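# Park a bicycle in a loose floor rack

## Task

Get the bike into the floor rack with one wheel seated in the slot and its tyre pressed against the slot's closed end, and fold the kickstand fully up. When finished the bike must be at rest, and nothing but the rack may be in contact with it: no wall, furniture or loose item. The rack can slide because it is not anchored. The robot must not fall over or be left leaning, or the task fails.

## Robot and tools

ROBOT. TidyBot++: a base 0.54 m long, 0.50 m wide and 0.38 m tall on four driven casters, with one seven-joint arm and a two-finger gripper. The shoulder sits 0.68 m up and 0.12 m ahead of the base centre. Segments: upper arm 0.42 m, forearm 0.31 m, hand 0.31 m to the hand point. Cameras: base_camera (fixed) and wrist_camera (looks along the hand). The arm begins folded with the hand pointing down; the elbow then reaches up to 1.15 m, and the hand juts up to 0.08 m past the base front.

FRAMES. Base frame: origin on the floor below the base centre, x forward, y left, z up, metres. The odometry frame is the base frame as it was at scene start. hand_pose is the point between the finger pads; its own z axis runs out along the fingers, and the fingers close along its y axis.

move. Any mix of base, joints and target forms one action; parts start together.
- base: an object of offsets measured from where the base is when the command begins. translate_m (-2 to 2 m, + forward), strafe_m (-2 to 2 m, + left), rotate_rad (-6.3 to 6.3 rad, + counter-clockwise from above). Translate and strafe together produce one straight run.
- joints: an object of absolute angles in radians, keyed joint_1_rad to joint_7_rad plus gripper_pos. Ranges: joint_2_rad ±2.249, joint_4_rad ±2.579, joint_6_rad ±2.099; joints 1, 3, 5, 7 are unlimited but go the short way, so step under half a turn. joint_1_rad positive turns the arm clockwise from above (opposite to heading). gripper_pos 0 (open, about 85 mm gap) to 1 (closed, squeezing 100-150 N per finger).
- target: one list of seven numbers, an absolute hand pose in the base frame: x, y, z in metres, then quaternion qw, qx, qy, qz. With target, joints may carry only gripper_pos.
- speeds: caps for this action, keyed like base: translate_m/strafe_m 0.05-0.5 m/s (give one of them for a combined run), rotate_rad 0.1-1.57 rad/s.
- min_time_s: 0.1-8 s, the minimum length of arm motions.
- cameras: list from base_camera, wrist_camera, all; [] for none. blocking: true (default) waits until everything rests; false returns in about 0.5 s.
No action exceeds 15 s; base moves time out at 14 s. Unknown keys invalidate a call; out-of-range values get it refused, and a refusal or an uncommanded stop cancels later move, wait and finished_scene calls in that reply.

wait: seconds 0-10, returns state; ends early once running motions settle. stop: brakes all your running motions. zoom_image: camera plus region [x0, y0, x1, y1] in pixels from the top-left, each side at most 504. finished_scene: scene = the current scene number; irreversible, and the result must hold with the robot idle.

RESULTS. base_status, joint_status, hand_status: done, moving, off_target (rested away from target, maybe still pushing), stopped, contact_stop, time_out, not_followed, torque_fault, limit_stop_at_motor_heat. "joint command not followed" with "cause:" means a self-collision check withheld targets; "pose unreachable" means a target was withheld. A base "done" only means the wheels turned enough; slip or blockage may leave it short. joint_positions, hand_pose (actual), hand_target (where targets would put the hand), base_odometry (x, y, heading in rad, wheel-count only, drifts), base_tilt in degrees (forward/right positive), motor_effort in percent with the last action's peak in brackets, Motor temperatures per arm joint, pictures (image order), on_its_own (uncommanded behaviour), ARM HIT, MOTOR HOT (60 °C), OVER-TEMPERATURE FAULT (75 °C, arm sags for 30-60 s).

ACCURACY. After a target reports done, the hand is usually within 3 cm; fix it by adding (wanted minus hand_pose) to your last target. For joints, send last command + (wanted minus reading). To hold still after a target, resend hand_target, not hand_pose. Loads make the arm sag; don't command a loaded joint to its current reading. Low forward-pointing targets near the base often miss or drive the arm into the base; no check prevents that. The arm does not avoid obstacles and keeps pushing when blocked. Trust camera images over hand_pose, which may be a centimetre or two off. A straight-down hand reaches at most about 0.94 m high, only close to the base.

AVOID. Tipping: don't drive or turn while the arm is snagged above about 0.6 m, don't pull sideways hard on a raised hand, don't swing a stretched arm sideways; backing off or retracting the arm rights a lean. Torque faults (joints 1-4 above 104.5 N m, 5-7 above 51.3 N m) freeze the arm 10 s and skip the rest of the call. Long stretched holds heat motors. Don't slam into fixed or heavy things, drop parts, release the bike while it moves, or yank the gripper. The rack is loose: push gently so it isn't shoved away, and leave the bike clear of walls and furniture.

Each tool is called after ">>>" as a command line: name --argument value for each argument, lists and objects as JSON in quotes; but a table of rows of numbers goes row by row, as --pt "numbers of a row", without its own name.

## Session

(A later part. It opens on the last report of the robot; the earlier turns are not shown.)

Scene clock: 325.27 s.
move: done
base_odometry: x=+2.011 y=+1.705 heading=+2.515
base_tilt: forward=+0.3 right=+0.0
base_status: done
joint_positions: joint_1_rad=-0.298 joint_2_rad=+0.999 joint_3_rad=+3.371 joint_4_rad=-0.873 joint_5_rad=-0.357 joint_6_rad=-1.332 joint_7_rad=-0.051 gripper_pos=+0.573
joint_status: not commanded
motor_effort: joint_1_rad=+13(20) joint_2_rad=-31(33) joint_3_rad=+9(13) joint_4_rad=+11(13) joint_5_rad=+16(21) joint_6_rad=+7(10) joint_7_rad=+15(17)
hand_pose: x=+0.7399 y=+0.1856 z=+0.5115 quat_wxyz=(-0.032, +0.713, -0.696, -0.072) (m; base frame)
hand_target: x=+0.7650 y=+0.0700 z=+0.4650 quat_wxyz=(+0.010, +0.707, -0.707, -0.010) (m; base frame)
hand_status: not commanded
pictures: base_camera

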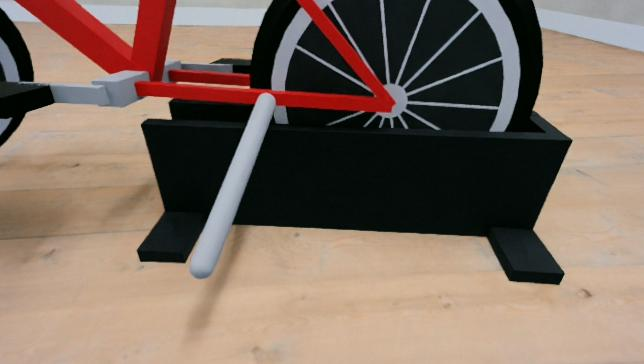

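>>> move --base '{"strafe_m": -0.05}' --speeds '{"strafe_m": 0.06}' --cameras '["all"]'

>>> zoom_image --camera "base_camera" --region '[400, 60, 600, 200]'

Scene clock: 326.73 s.
move: done
base_odometry: x=+2.040 y=+1.745 heading=+2.516
base_tilt: forward=+0.2 right=+0.0
base_status: done
joint_positions: joint_1_rad=-0.334 joint_2_rad=+1.000 joint_3_rad=+3.363 joint_4_rad=-0.874 joint_5_rad=-0.380 joint_6_rad=-1.320 joint_7_rad=-0.061 gripper_pos=+0.573
joint_status: not commanded
motor_effort: joint_1_rad=+20(23) joint_2_rad=-35(38) joint_3_rad=+14(16) joint_4_rad=+11(13) joint_5_rad=+23(28) joint_6_rad=+3(8) joint_7_rad=+20(22)
hand_pose: x=+0.7345 y=+0.2185 z=+0.5122 quat_wxyz=(-0.043, +0.720, -0.688, -0.081) (m; base frame)
hand_target: x=+0.7650 y=+0.0700 z=+0.4650 quat_wxyz=(+0.010, +0.707, -0.707, -0.010) (m; base frame)
hand_status: not commanded
pictures: base_camera, wrist_camera
camera_calibration:
wrist_camera: T_world_to_cam=[[-0.999534, -0.0218441, 0.0213152, 0.735368], [-0.0175252, 0.982558, 0.18513, -0.244498], [-0.0249874, 0.18467, -0.982483, 0.616408], [0, 0, 0, 1]] pos_world=[0.746143, 0.142465, 0.635199]

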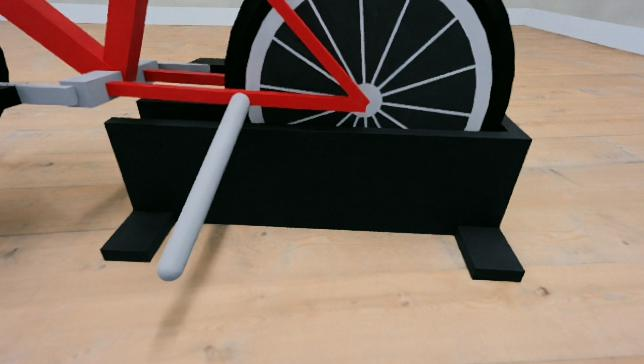

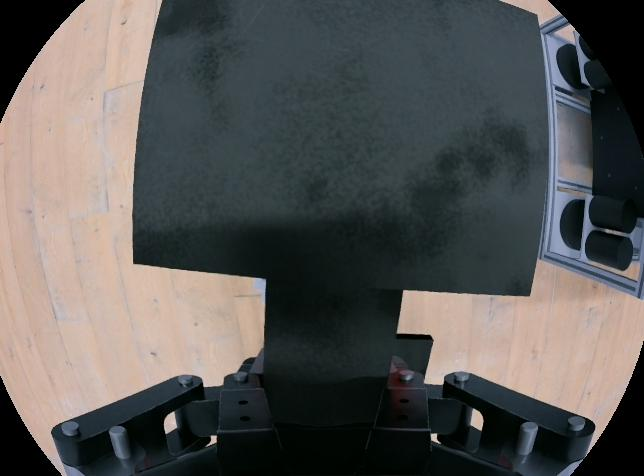

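Scaled by 2.520.

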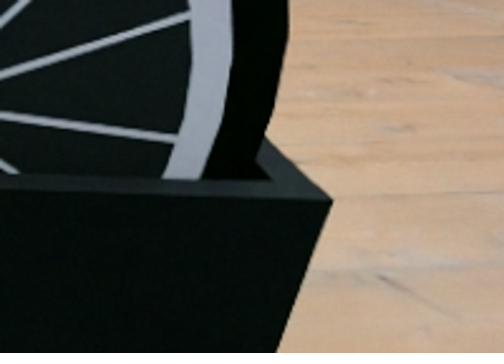

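>>> move --base '{"strafe_m": -0.04}' --speeds '{"strafe_m": 0.06}' --cameras '["base_camera"]'

>>> zoom_image --camera "base_camera" --region '[400, 60, 600, 200]'

Scene clock: 328.13 s.
move: done
base_odometry: x=+2.063 y=+1.777 heading=+2.516
base_tilt: forward=+0.2 right=-0.1
base_status: done
joint_positions: joint_1_rad=-0.361 joint_2_rad=+1.000 joint_3_rad=+3.351 joint_4_rad=-0.874 joint_5_rad=-0.387 joint_6_rad=-1.315 joint_7_rad=-0.063 gripper_pos=+0.573
joint_status: not commanded
motor_effort: joint_1_rad=+24(27) joint_2_rad=-39(40) joint_3_rad=+16(18) joint_4_rad=+11(13) joint_5_rad=+23(27) joint_6_rad=+2(3) joint_7_rad=+15(22)
hand_pose: x=+0.7273 y=+0.2427 z=+0.5126 quat_wxyz=(-0.047, +0.730, -0.676, -0.087) (m; base frame)
hand_target: x=+0.7650 y=+0.0700 z=+0.4650 quat_wxyz=(+0.010, +0.707, -0.707, -0.010) (m; base frame)
hand_status: not commanded
pictures: base_camera

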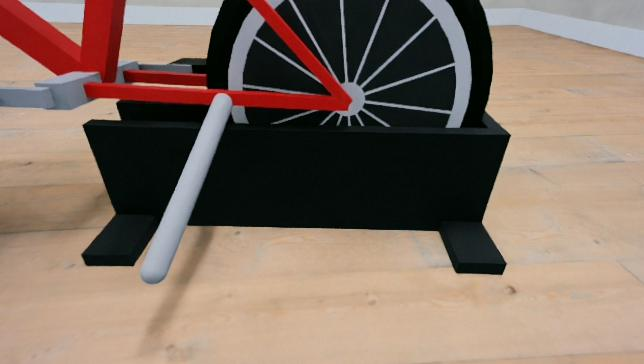

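Scaled by 2.520.

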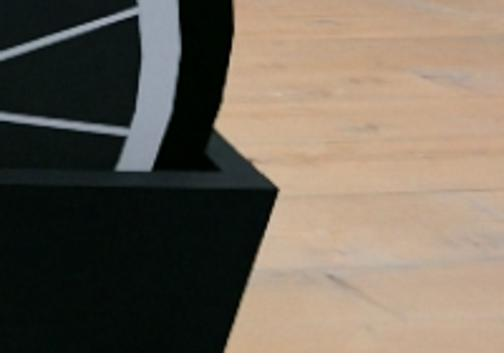

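>>> move --base '{"strafe_m": -0.05}' --speeds '{"strafe_m": 0.06}' --cameras '["base_camera"]'

>>> zoom_image --camera "base_camera" --region '[380, 60, 580, 200]'

Scene clock: 329.77 s.
move: done
base_odometry: x=+2.092 y=+1.817 heading=+2.517
base_tilt: forward=+0.2 right=-0.1
base_status: done
joint_positions: joint_1_rad=-0.369 joint_2_rad=+1.000 joint_3_rad=+3.344 joint_4_rad=-0.874 joint_5_rad=-0.393 joint_6_rad=-1.304 joint_7_rad=-0.063 gripper_pos=+0.573
joint_status: not commanded
motor_effort: joint_1_rad=+23(29) joint_2_rad=-35(40) joint_3_rad=+16(19) joint_4_rad=+10(12) joint_5_rad=+22(28) joint_6_rad=+0(2) joint_7_rad=+14(19)
hand_pose: x=+0.7268 y=+0.2532 z=+0.5129 quat_wxyz=(-0.054, +0.733, -0.673, -0.089) (m; base frame)
hand_target: x=+0.7650 y=+0.0700 z=+0.4650 quat_wxyz=(+0.010, +0.707, -0.707, -0.010) (m; base frame)
hand_status: not commanded
pictures: base_camera

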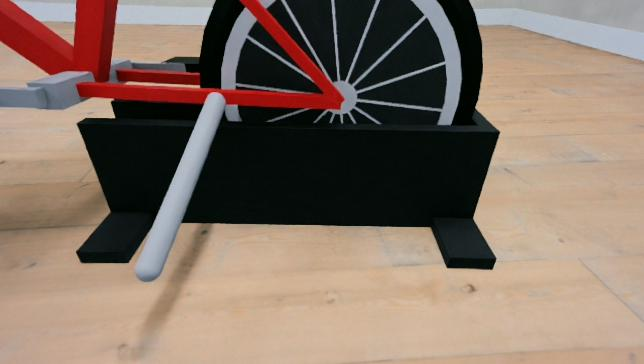

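Scaled by 2.520.

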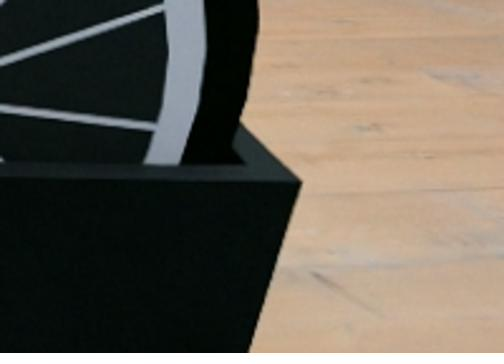

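>>> move --target '[0.735, 0.235, 0.475, -0.03, 0.72, -0.69, -0.06]' --min_time_s 1.5

>>> move --joints '{"gripper_pos": 0.2}' --cameras '["all"]'

Scene clock: 331.97 s.
move: done
base_odometry: x=+2.092 y=+1.817 heading=+2.517
base_tilt: forward=+0.3 right=+0.0
base_status: not commanded
joint_positions: joint_1_rad=-0.376 joint_2_rad=+1.000 joint_3_rad=+3.344 joint_4_rad=-0.874 joint_5_rad=-0.393 joint_6_rad=-1.304 joint_7_rad=-0.084 gripper_pos=+0.573
joint_status: not commanded
motor_effort: joint_1_rad=+3(24) joint_2_rad=-37(38) joint_3_rad=+2(16) joint_4_rad=+12(12) joint_5_rad=+3(23) joint_6_rad=-1(1) joint_7_rad=+3(14)
hand_pose: x=+0.7252 y=+0.2572 z=+0.5129 quat_wxyz=(-0.052, +0.728, -0.678, -0.090) (m; base frame)
hand_target: x=+0.7350 y=+0.2350 z=+0.4750 quat_wxyz=(-0.030, +0.720, -0.690, -0.060) (m; base frame)
hand_status: done (0.045 m and 4.6 deg from the pose sent, 0.043 m and 4.9 deg at the start)
pictures: none

Scene clock: 332.97 s.
move: done
base_odometry: x=+2.092 y=+1.817 heading=+2.517
base_tilt: forward=+0.2 right=+0.0
base_status: not commanded
joint_positions: joint_1_rad=-0.376 joint_2_rad=+1.003 joint_3_rad=+3.344 joint_4_rad=-0.874 joint_5_rad=-0.374 joint_6_rad=-1.296 joint_7_rad=-0.084 gripper_pos=+0.200
joint_status: all done
motor_effort: joint_1_rad=+1(4) joint_2_rad=-41(44) joint_3_rad=+0(3) joint_4_rad=+14(15) joint_5_rad=-1(3) joint_6_rad=-1(4) joint_7_rad=+1(3)
hand_pose: x=+0.7277 y=+0.2517 z=+0.5093 quat_wxyz=(-0.048, +0.730, -0.677, -0.081) (m; base frame)
hand_target: x=+0.7350 y=+0.2350 z=+0.4750 quat_wxyz=(-0.030, +0.720, -0.690, -0.060) (m; base frame)
hand_status: not commanded
pictures: base_camera, wrist_camera
camera_calibration:
wrist_camera: T_world_to_cam=[[-0.998726, -0.0492324, 0.0110415, 0.740882], [-0.0461639, 0.979949, 0.193826, -0.259673], [-0.0203626, 0.193069, -0.980974, 0.601016], [0, 0, 0, 1]] pos_world=[0.740189, 0.174904, 0.631732]

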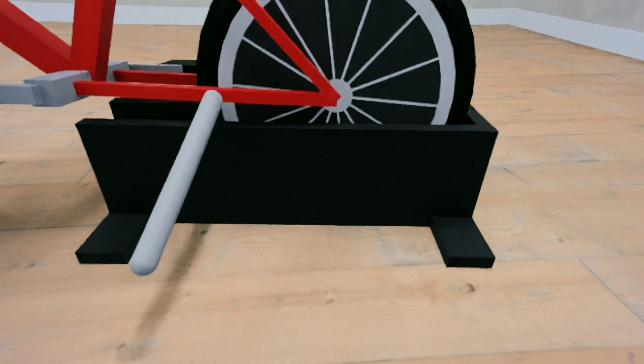

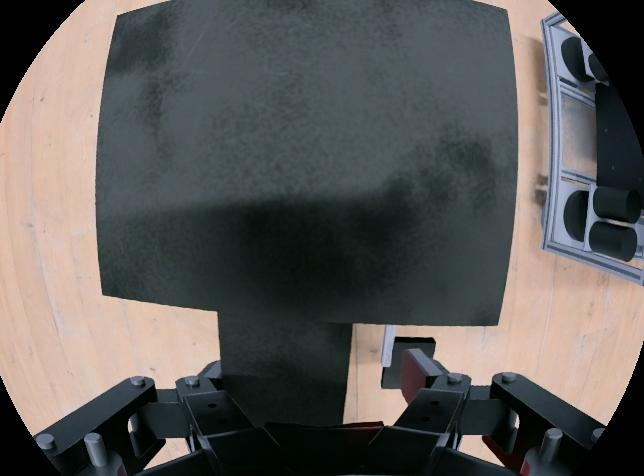

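>>> move --target '[0.70, 0.235, 0.66, -0.03, 0.72, -0.69, -0.06]'

>>> move --base '{"translate_m": -0.25}' --joints '{"gripper_pos": 1}' --cameras '["all"]'

Scene clock: 335.27 s.
move: done
base_odometry: x=+2.092 y=+1.817 heading=+2.517
base_tilt: forward=+0.2 right=+0.0
base_status: not commanded
joint_positions: joint_1_rad=-0.376 joint_2_rad=+0.832 joint_3_rad=+3.344 joint_4_rad=-0.737 joint_5_rad=-0.332 joint_6_rad=-1.531 joint_7_rad=-0.165 gripper_pos=+0.200
joint_status: not commanded
motor_effort: joint_1_rad=+1(1) joint_2_rad=-39(47) joint_3_rad=+0(1) joint_4_rad=+15(15) joint_5_rad=-1(2) joint_6_rad=+0(3) joint_7_rad=+0(1)
hand_pose: x=+0.7170 y=+0.2493 z=+0.6614 quat_wxyz=(-0.072, +0.729, -0.678, -0.062) (m; base frame)
hand_target: x=+0.7000 y=+0.2350 z=+0.6600 quat_wxyz=(-0.030, +0.720, -0.690, -0.060) (m; base frame)
hand_status: done (0.022 m and 5.1 deg from the pose sent, 0.154 m and 3.7 deg at the start)
pictures: none

Scene clock: 336.90 s.
move: done
base_odometry: x=+2.295 y=+1.671 heading=+2.517
base_tilt: forward=+0.2 right=-0.1
base_status: done
joint_positions: joint_1_rad=-0.379 joint_2_rad=+0.832 joint_3_rad=+3.344 joint_4_rad=-0.737 joint_5_rad=-0.330 joint_6_rad=-1.540 joint_7_rad=-0.165 gripper_pos=+0.999
joint_status: all done
motor_effort: joint_1_rad=+1(2) joint_2_rad=-38(41) joint_3_rad=+0(1) joint_4_rad=+15(16) joint_5_rad=+0(2) joint_6_rad=+0(1) joint_7_rad=+1(1)
hand_pose: x=+0.7138 y=+0.2495 z=+0.6612 quat_wxyz=(-0.067, +0.730, -0.677, -0.064) (m; base frame)
hand_target: x=+0.7000 y=+0.2350 z=+0.6600 quat_wxyz=(-0.030, +0.720, -0.690, -0.060) (m; base frame)
hand_status: not commanded
pictures: base_camera, wrist_camera
camera_calibration:
wrist_camera: T_world_to_cam=[[-0.998173, -0.0451375, -0.0401539, 0.757594], [-0.0521482, 0.979323, 0.195467, -0.284219], [0.0305007, 0.197204, -0.979888, 0.712167], [0, 0, 0, 1]] pos_world=[0.719667, 0.172096, 0.78382]

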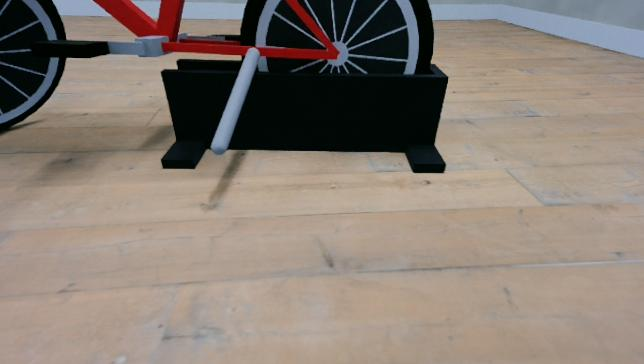

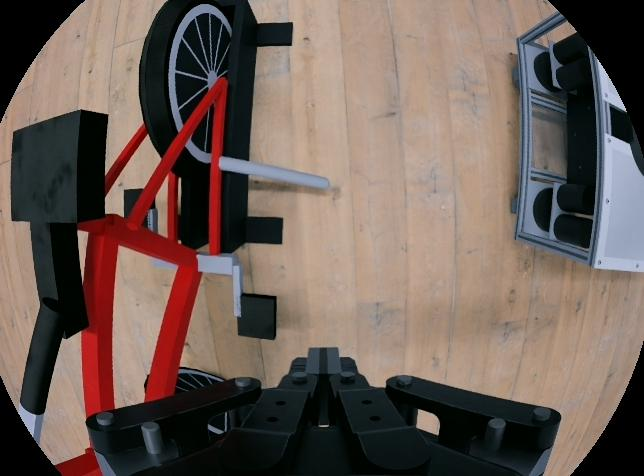

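>>> move --target '[0.58, 0.30, 0.42, 0, 0.866, 0, 0.5]'

>>> move --target '[0.68, 0.30, 0.15, 0, 0.866, 0, 0.5]' --cameras '["all"]'

Scene clock: 340.70 s.
move: done
base_odometry: x=+2.295 y=+1.671 heading=+2.517
base_tilt: forward=+0.2 right=-0.1
base_status: not commanded
joint_positions: joint_1_rad=-1.181 joint_2_rad=+1.016 joint_3_rad=+3.374 joint_4_rad=-2.112 joint_5_rad=-0.901 joint_6_rad=+0.778 joint_7_rad=+1.333 gripper_pos=+0.999
joint_status: not commanded
motor_effort: joint_1_rad=+1(2) joint_2_rad=-29(39) joint_3_rad=+4(5) joint_4_rad=+3(15) joint_5_rad=+0(2) joint_6_rad=+7(7) joint_7_rad=+1(1)
hand_pose: x=+0.5654 y=+0.3292 z=+0.4123 quat_wxyz=(-0.043, +0.888, -0.016, +0.457) (m; base frame)
hand_target: x=+0.5800 y=+0.3000 z=+0.4200 quat_wxyz=(+0.000, +0.866, +0.000, +0.500) (m; base frame)
hand_status: done (0.034 m and 7.7 deg from the pose sent, 0.280 m and 106.2 deg at the start)
pictures: none

Scene clock: 342.77 s.
move: done
base_odometry: x=+2.295 y=+1.671 heading=+2.517
base_tilt: forward=+0.2 right=-0.1
base_status: not commanded
joint_positions: joint_1_rad=-0.912 joint_2_rad=+1.670 joint_3_rad=+3.306 joint_4_rad=-1.439 joint_5_rad=-0.901 joint_6_rad=+0.853 joint_7_rad=+1.423 gripper_pos=+0.999
joint_status: not commanded
motor_effort: joint_1_rad=+1(2) joint_2_rad=-35(37) joint_3_rad=+4(6) joint_4_rad=+3(4) joint_5_rad=+0(1) joint_6_rad=+7(8) joint_7_rad=+1(1)
hand_pose: x=+0.6835 y=+0.3022 z=+0.1604 quat_wxyz=(-0.007, +0.876, -0.036, +0.481) (m; base frame)
hand_target: x=+0.6800 y=+0.3000 z=+0.1500 quat_wxyz=(+0.000, +0.866, +0.000, +0.500) (m; base frame)
hand_status: done (0.011 m and 4.9 deg from the pose sent, 0.288 m and 7.7 deg at the start)
pictures: base_camera, wrist_camera
camera_calibration:
wrist_camera: T_world_to_cam=[[-0.0400569, -0.995601, -0.0846998, 0.349145], [-0.54415, 0.0928311, -0.833837, 0.529714], [0.838031, 0.0126884, -0.545474, -0.354028], [0, 0, 0, 1]] pos_world=[0.598916, 0.302927, 0.278154]

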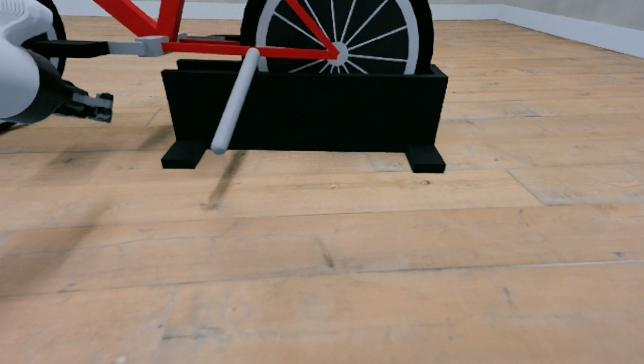

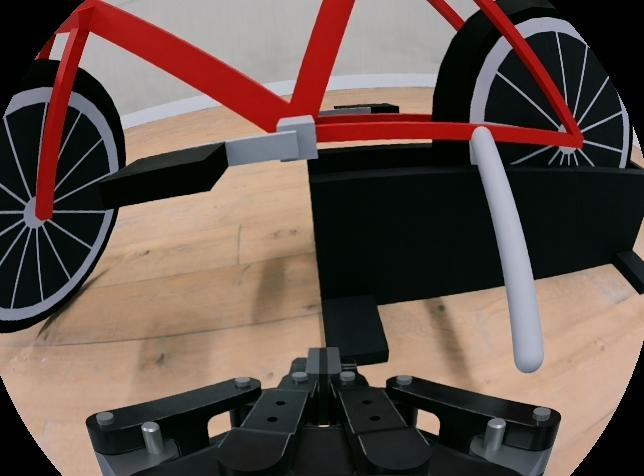

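>>> move --target '[0.775, 0.27, 0.10, 0, 0.866, 0, 0.5]' --cameras '["all"]'

>>> move --target '[0.775, 0.18, 0.09, 0, 0.866, 0, 0.5]' --min_time_s 1.5 --cameras '["all"]'

Scene clock: 344.63 s.
move: done
base_odometry: x=+2.295 y=+1.671 heading=+2.517
base_tilt: forward=+0.3 right=+0.0
base_status: not commanded
joint_positions: joint_1_rad=-0.676 joint_2_rad=+1.799 joint_3_rad=+3.277 joint_4_rad=-1.089 joint_5_rad=-0.813 joint_6_rad=+0.853 joint_7_rad=+1.605 gripper_pos=+0.999
joint_status: not commanded
motor_effort: joint_1_rad=+1(2) joint_2_rad=-38(40) joint_3_rad=+3(5) joint_4_rad=+7(8) joint_5_rad=+1(2) joint_6_rad=+8(8) joint_7_rad=+1(1)
hand_pose: x=+0.8039 y=+0.2682 z=+0.1487 quat_wxyz=(-0.008, +0.845, -0.042, +0.533) (m; base frame)
hand_target: x=+0.7750 y=+0.2700 z=+0.1000 quat_wxyz=(+0.000, +0.866, +0.000, +0.500) (m; base frame)
hand_status: done (0.057 m and 6.6 deg from the pose sent, 0.114 m and 4.9 deg at the start)
pictures: base_camera, wrist_camera
camera_calibration:
wrist_camera: T_world_to_cam=[[-0.0426172, -0.994659, -0.0940091, 0.322277], [-0.437263, 0.103173, -0.893396, 0.508789], [0.898323, 0.00303269, -0.439324, -0.522408], [0, 0, 0, 1]] pos_world=[0.7055, 0.269646, 0.255341]

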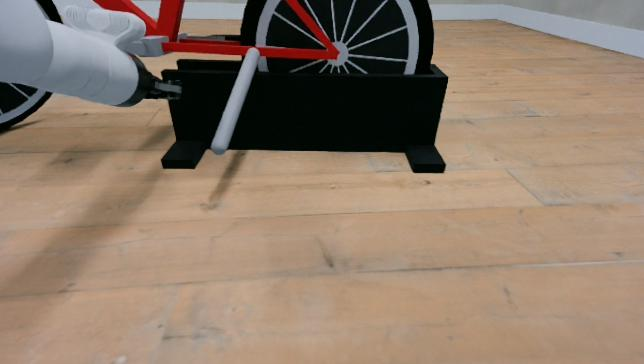

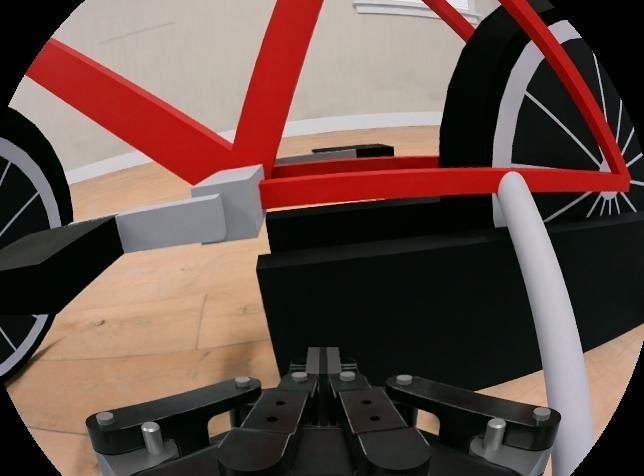

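Scene clock: 346.43 s.
move: done
base_odometry: x=+2.295 y=+1.671 heading=+2.517
base_tilt: forward=+0.2 right=+0.0
base_status: not commanded
joint_positions: joint_1_rad=-0.526 joint_2_rad=+1.806 joint_3_rad=+3.270 joint_4_rad=-1.182 joint_5_rad=-0.552 joint_6_rad=+0.860 joint_7_rad=+1.557 gripper_pos=+0.999
joint_status: not commanded
motor_effort: joint_1_rad=+2(3) joint_2_rad=-36(39) joint_3_rad=+3(4) joint_4_rad=+6(8) joint_5_rad=+1(2) joint_6_rad=+7(9) joint_7_rad=+1(1)
hand_pose: x=+0.8035 y=+0.1971 z=+0.1201 quat_wxyz=(+0.006, +0.864, +0.006, +0.503) (m; base frame)
hand_target: x=+0.7750 y=+0.1800 z=+0.0900 quat_wxyz=(+0.000, +0.866, +0.000, +0.500) (m; base frame)
hand_status: done (0.045 m and 1.0 deg from the pose sent, 0.110 m and 6.6 deg at the start)
pictures: base_camera, wrist_camera
camera_calibration:
wrist_camera: T_world_to_cam=[[0.0211783, -0.99956, -0.0207768, 0.18984], [-0.50387, 0.00727798, -0.863749, 0.559329], [0.86352, 0.0287616, -0.503494, -0.503836], [0, 0, 0, 1]] pos_world=[0.712881, 0.200176, 0.233385]

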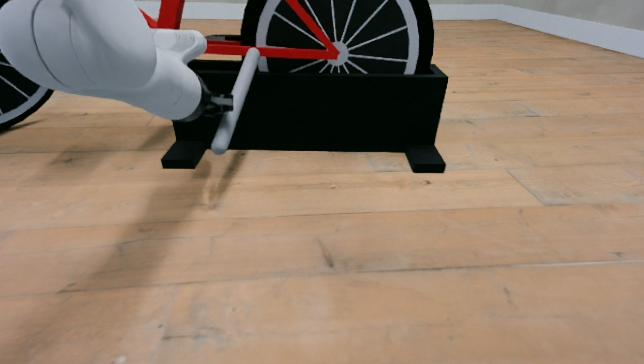

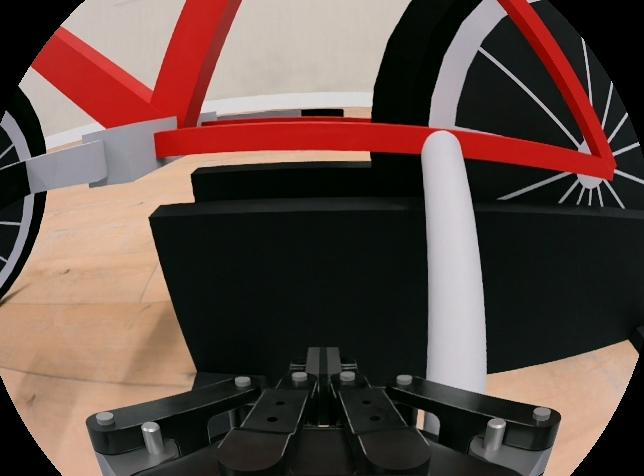

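>>> move --target '[0.76, 0.10, 0.065, 0, 0.866, 0, 0.5]' --min_time_s 1.5 --cameras '["all"]'

>>> move --target '[0.76, 0.04, 0.075, 0, 0.866, 0, 0.5]' --min_time_s 1.5 --cameras '["all"]'

Scene clock: 348.33 s.
move: off_target
base_odometry: x=+2.295 y=+1.671 heading=+2.517
base_tilt: forward=+0.2 right=+0.0
base_status: not commanded
joint_positions: joint_1_rad=-0.417 joint_2_rad=+1.831 joint_3_rad=+3.194 joint_4_rad=-1.216 joint_5_rad=-0.297 joint_6_rad=+1.002 joint_7_rad=+1.543 gripper_pos=+0.999
joint_status: not commanded
motor_effort: joint_1_rad=+13(13) joint_2_rad=-30(36) joint_3_rad=+7(8) joint_4_rad=+4(7) joint_5_rad=-7(7) joint_6_rad=+4(7) joint_7_rad=+0(1)
hand_pose: x=+0.7999 y=+0.1984 z=+0.1213 quat_wxyz=(-0.034, +0.849, +0.051, +0.525) (m; base frame)
hand_target: x=+0.7600 y=+0.1000 z=+0.0650 quat_wxyz=(+0.000, +0.866, +0.000, +0.500) (m; base frame)
hand_status: off_target (0.120 m and 7.8 deg from the pose sent, 0.120 m and 1.0 deg at the start)
pictures: base_camera, wrist_camera
camera_calibration:
wrist_camera: T_world_to_cam=[[0.141107, -0.989222, -0.0390988, 0.095489], [-0.457119, -0.0300721, -0.888897, 0.531589], [0.87814, 0.143303, -0.456436, -0.540274], [0, 0, 0, 1]] pos_world=[0.703962, 0.187868, 0.229661]

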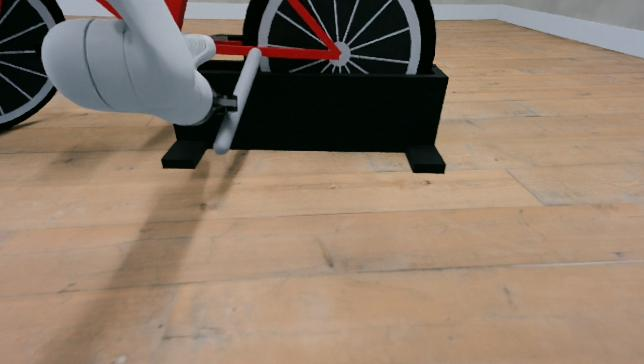

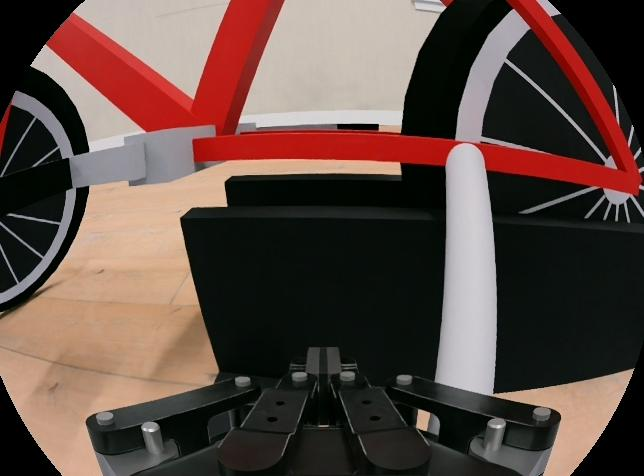

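Scene clock: 350.17 s.
move: off_target
base_odometry: x=+2.295 y=+1.671 heading=+2.517
base_tilt: forward=+0.2 right=+0.0
base_status: not commanded
joint_positions: joint_1_rad=-0.305 joint_2_rad=+1.831 joint_3_rad=+3.151 joint_4_rad=-1.273 joint_5_rad=-0.091 joint_6_rad=+1.100 joint_7_rad=+1.543 gripper_pos=+0.999
joint_status: not commanded
motor_effort: joint_1_rad=+21(21) joint_2_rad=-24(30) joint_3_rad=+10(10) joint_4_rad=+1(4) joint_5_rad=-13(14) joint_6_rad=+0(4) joint_7_rad=+0(1)
hand_pose: x=+0.7949 y=+0.1840 z=+0.1289 quat_wxyz=(-0.063, +0.838, +0.081, +0.535) (m; base frame)
hand_target: x=+0.7600 y=+0.0400 z=+0.0750 quat_wxyz=(+0.000, +0.866, +0.000, +0.500) (m; base frame)
hand_status: off_target (0.158 m and 12.8 deg from the pose sent, 0.170 m and 7.8 deg at the start)
pictures: base_camera, wrist_camera
camera_calibration:
wrist_camera: T_world_to_cam=[[0.222446, -0.973429, -0.0543471, 0.0166773], [-0.429063, -0.0476884, -0.902015, 0.518271], [0.875456, 0.223968, -0.428271, -0.546705], [0, 0, 0, 1]] pos_world=[0.697277, 0.163394, 0.234257]

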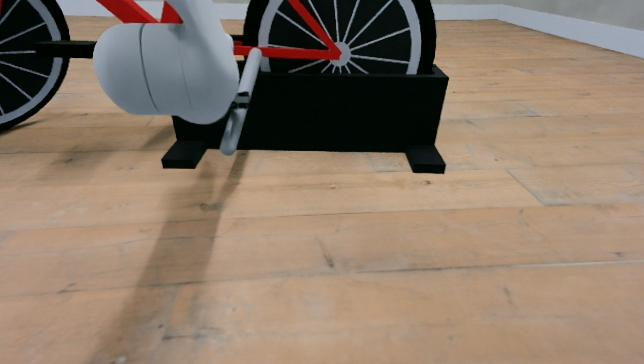

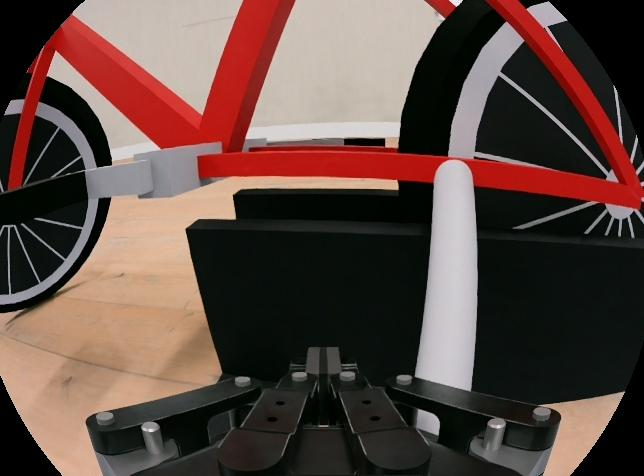

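>>> move --target '[0.76, -0.04, 0.085, 0, 0.866, 0, 0.5]' --min_time_s 1.5 --cameras '["all"]'

>>> move --target '[0.76, -0.12, 0.11, 0, 0.866, 0, 0.5]' --min_time_s 1.5 --cameras '["all"]'

Scene clock: 352.37 s.
move: done
base_odometry: x=+2.295 y=+1.671 heading=+2.517
base_tilt: forward=+0.3 right=+0.0
base_status: not commanded
joint_positions: joint_1_rad=+0.103 joint_2_rad=+1.857 joint_3_rad=+3.159 joint_4_rad=-1.339 joint_5_rad=+0.048 joint_6_rad=+1.133 joint_7_rad=+1.543 gripper_pos=+0.999
joint_status: not commanded
motor_effort: joint_1_rad=+1(22) joint_2_rad=-35(38) joint_3_rad=-1(11) joint_4_rad=+4(5) joint_5_rad=+1(15) joint_6_rad=+8(9) joint_7_rad=+1(1)
hand_pose: x=+0.7766 y=-0.0594 z=+0.1015 quat_wxyz=(+0.012, +0.858, -0.029, +0.513) (m; base frame)
hand_target: x=+0.7600 y=-0.0400 z=+0.0850 quat_wxyz=(+0.000, +0.866, +0.000, +0.500) (m; base frame)
hand_status: done (0.030 m and 4.0 deg from the pose sent, 0.231 m and 12.8 deg at the start)
pictures: base_camera, wrist_camera
camera_calibration:
wrist_camera: T_world_to_cam=[[-0.0449256, -0.997917, -0.0462982, -0.0123474], [-0.480475, 0.0622168, -0.874799, 0.517839], [0.875857, -0.0170557, -0.482269, -0.497087], [0, 0, 0, 1]] pos_world=[0.683631, -0.0530181, 0.212704]

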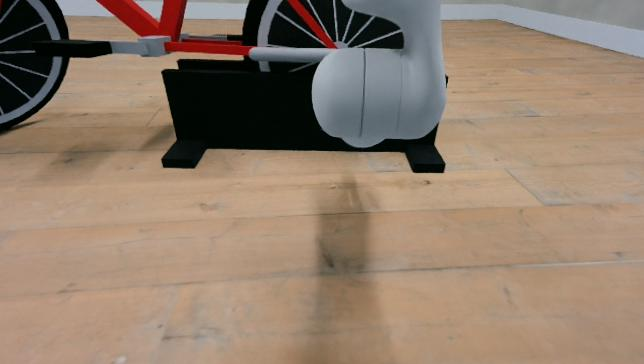

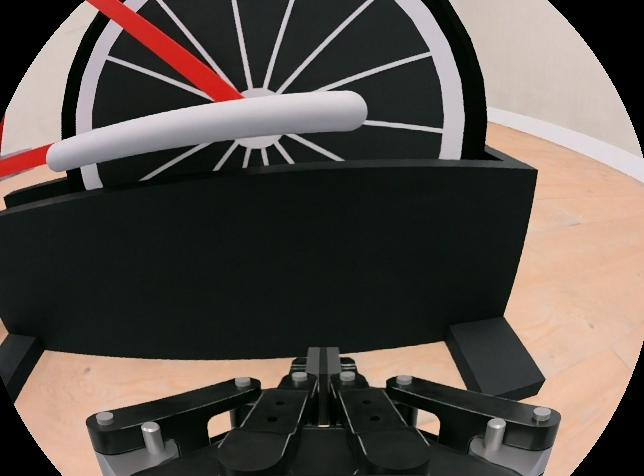

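Scene clock: 354.50 s.
move: done
base_odometry: x=+2.295 y=+1.671 heading=+2.517
base_tilt: forward=+0.2 right=+0.1
base_status: not commanded
joint_positions: joint_1_rad=+0.324 joint_2_rad=+1.847 joint_3_rad=+3.145 joint_4_rad=-1.365 joint_5_rad=+0.267 joint_6_rad=+1.133 joint_7_rad=+1.571 gripper_pos=+0.999
joint_status: not commanded
motor_effort: joint_1_rad=+1(2) joint_2_rad=-35(35) joint_3_rad=-2(3) joint_4_rad=+4(5) joint_5_rad=+1(2) joint_6_rad=+8(8) joint_7_rad=+1(1)
hand_pose: x=+0.7532 y=-0.1349 z=+0.1022 quat_wxyz=(+0.008, +0.861, -0.028, +0.507) (m; base frame)
hand_target: x=+0.7600 y=-0.1200 z=+0.1100 quat_wxyz=(+0.000, +0.866, +0.000, +0.500) (m; base frame)
hand_status: done (0.018 m and 3.5 deg from the pose sent, 0.063 m and 4.0 deg at the start)
pictures: base_camera, wrist_camera
camera_calibration:
wrist_camera: T_world_to_cam=[[-0.039731, -0.997866, -0.05181, -0.0920288], [-0.492834, 0.0646751, -0.867716, 0.520735], [0.869216, -0.00894151, -0.494352, -0.470219], [0, 0, 0, 1]] pos_world=[0.661702, -0.129715, 0.214628]

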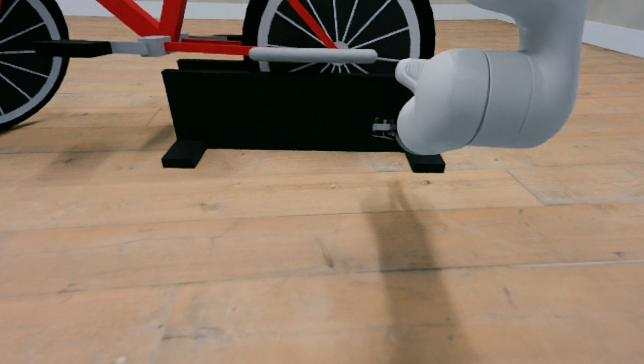

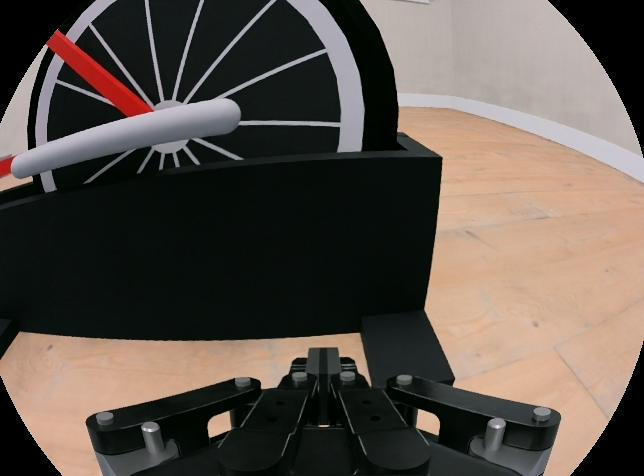

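>>> move --target '[0.60, -0.12, 0.30, 0, 0.866, 0, 0.5]'

>>> move --target '[0.60, -0.18, 0.62, 0, 0.966, 0, 0.259]' --cameras '["all"]'

>>> zoom_image --camera "base_camera" --region '[240, 0, 460, 180]'

Scene clock: 356.83 s.
move: done
base_odometry: x=+2.295 y=+1.671 heading=+2.517
base_tilt: forward=+0.2 right=+0.0
base_status: not commanded
joint_positions: joint_1_rad=+0.583 joint_2_rad=+1.524 joint_3_rad=+3.094 joint_4_rad=-2.228 joint_5_rad=+0.405 joint_6_rad=+1.440 joint_7_rad=+1.901 gripper_pos=+0.999
joint_status: not commanded
motor_effort: joint_1_rad=+1(1) joint_2_rad=-27(34) joint_3_rad=-3(4) joint_4_rad=-4(4) joint_5_rad=+4(4) joint_6_rad=+7(8) joint_7_rad=+0(1)
hand_pose: x=+0.5732 y=-0.1271 z=+0.2550 quat_wxyz=(+0.002, +0.897, -0.017, +0.442) (m; base frame)
hand_target: x=+0.6000 y=-0.1200 z=+0.3000 quat_wxyz=(+0.000, +0.866, +0.000, +0.500) (m; base frame)
hand_status: done (0.053 m and 7.8 deg from the pose sent, 0.251 m and 3.5 deg at the start)
pictures: none

Scene clock: 359.90 s.
move: done
base_odometry: x=+2.295 y=+1.671 heading=+2.517
base_tilt: forward=+0.2 right=+0.0
base_status: not commanded
joint_positions: joint_1_rad=+0.651 joint_2_rad=+0.331 joint_3_rad=+2.965 joint_4_rad=-1.953 joint_5_rad=-0.343 joint_6_rad=-0.396 joint_7_rad=+2.330 gripper_pos=+0.999
joint_status: not commanded
motor_effort: joint_1_rad=+1(1) joint_2_rad=-23(31) joint_3_rad=-1(4) joint_4_rad=+14(14) joint_5_rad=+0(4) joint_6_rad=+3(7) joint_7_rad=+1(1)
hand_pose: x=+0.5975 y=-0.1992 z=+0.6062 quat_wxyz=(+0.026, +0.966, -0.012, +0.256) (m; base frame)
hand_target: x=+0.6000 y=-0.1800 z=+0.6200 quat_wxyz=(+0.000, +0.966, +0.000, +0.259) (m; base frame)
hand_status: done (0.024 m and 3.3 deg from the pose sent, 0.370 m and 22.5 deg at the start)
pictures: base_camera, wrist_camera
camera_calibration:
wrist_camera: T_world_to_cam=[[-0.0408179, -0.999156, 0.00452377, -0.170021], [-0.873125, 0.0334672, -0.486346, 0.875299], [0.485785, -0.0238014, -0.873754, 0.369932], [0, 0, 0, 1]] pos_world=[0.577598, -0.190366, 0.749698]

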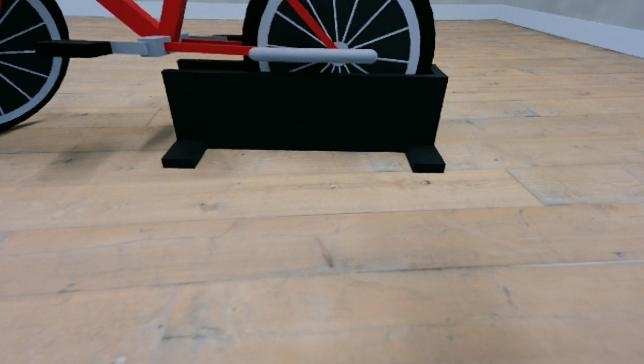

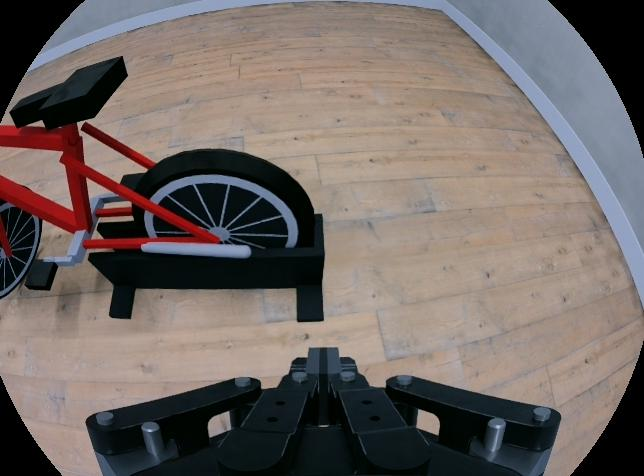

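Scaled by 2.291.

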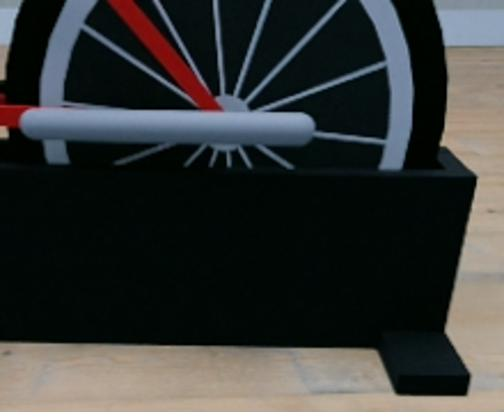

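>>> move --base '{"strafe_m": -0.12, "translate_m": 0.08}' --target '[0.66, -0.15, 0.55, 0, 1, 0, 0]' --cameras '["all"]'

>>> zoom_image --camera "base_camera" --region '[250, 20, 450, 160]'

Scene clock: 362.30 s.
move: done
base_odometry: x=+2.301 y=+1.815 heading=+2.517
base_tilt: forward=+0.3 right=+0.0
base_status: done
joint_positions: joint_1_rad=+0.268 joint_2_rad=+0.668 joint_3_rad=+3.143 joint_4_rad=-1.320 joint_5_rad=-0.072 joint_6_rad=-1.052 joint_7_rad=+1.906 gripper_pos=+0.999
joint_status: not commanded
motor_effort: joint_1_rad=+1(2) joint_2_rad=-34(34) joint_3_rad=-1(3) joint_4_rad=+15(15) joint_5_rad=+0(1) joint_6_rad=+0(4) joint_7_rad=+1(1)
hand_pose: x=+0.6835 y=-0.1343 z=+0.5755 quat_wxyz=(-0.015, +0.998, +0.016, +0.058) (m; base frame)
hand_target: x=+0.6600 y=-0.1500 z=+0.5500 quat_wxyz=(+0.000, +1.000, +0.000, +0.000) (m; base frame)
hand_status: done (0.038 m and 7.1 deg from the pose sent, 0.097 m and 29.9 deg at the start)
pictures: base_camera, wrist_camera
camera_calibration:
wrist_camera: T_world_to_cam=[[0.0145731, -0.997818, -0.0643922, -0.0995042], [-0.994595, -0.00784443, -0.103537, 0.790489], [0.102806, 0.065553, -0.992539, 0.644899], [0, 0, 0, 1]] pos_world=[0.721366, -0.135361, 0.715525]

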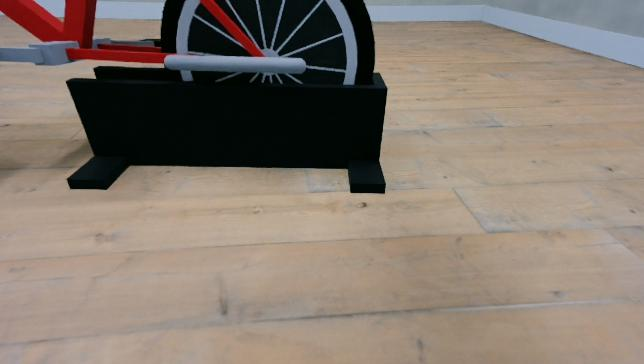

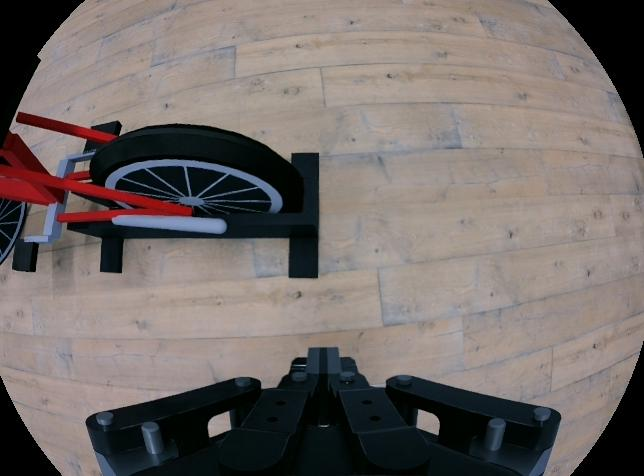

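Scaled by 2.520.

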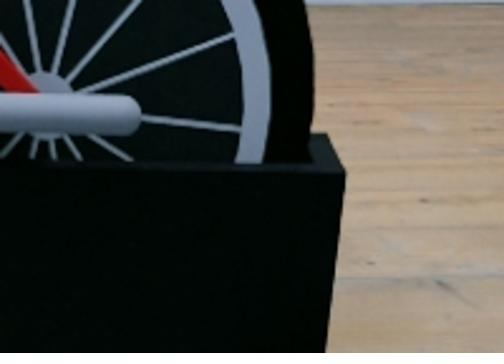

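>>> zoom_image --camera "wrist_camera" --region '[240, 130, 350, 250]'

Scaled by 4.200.

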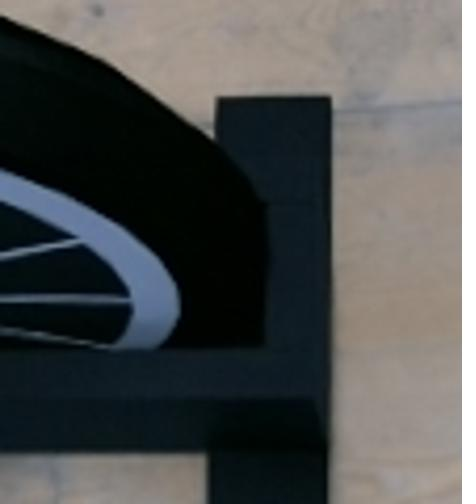

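>>> finished_scene --scene 1

The scene is finished: the task was done.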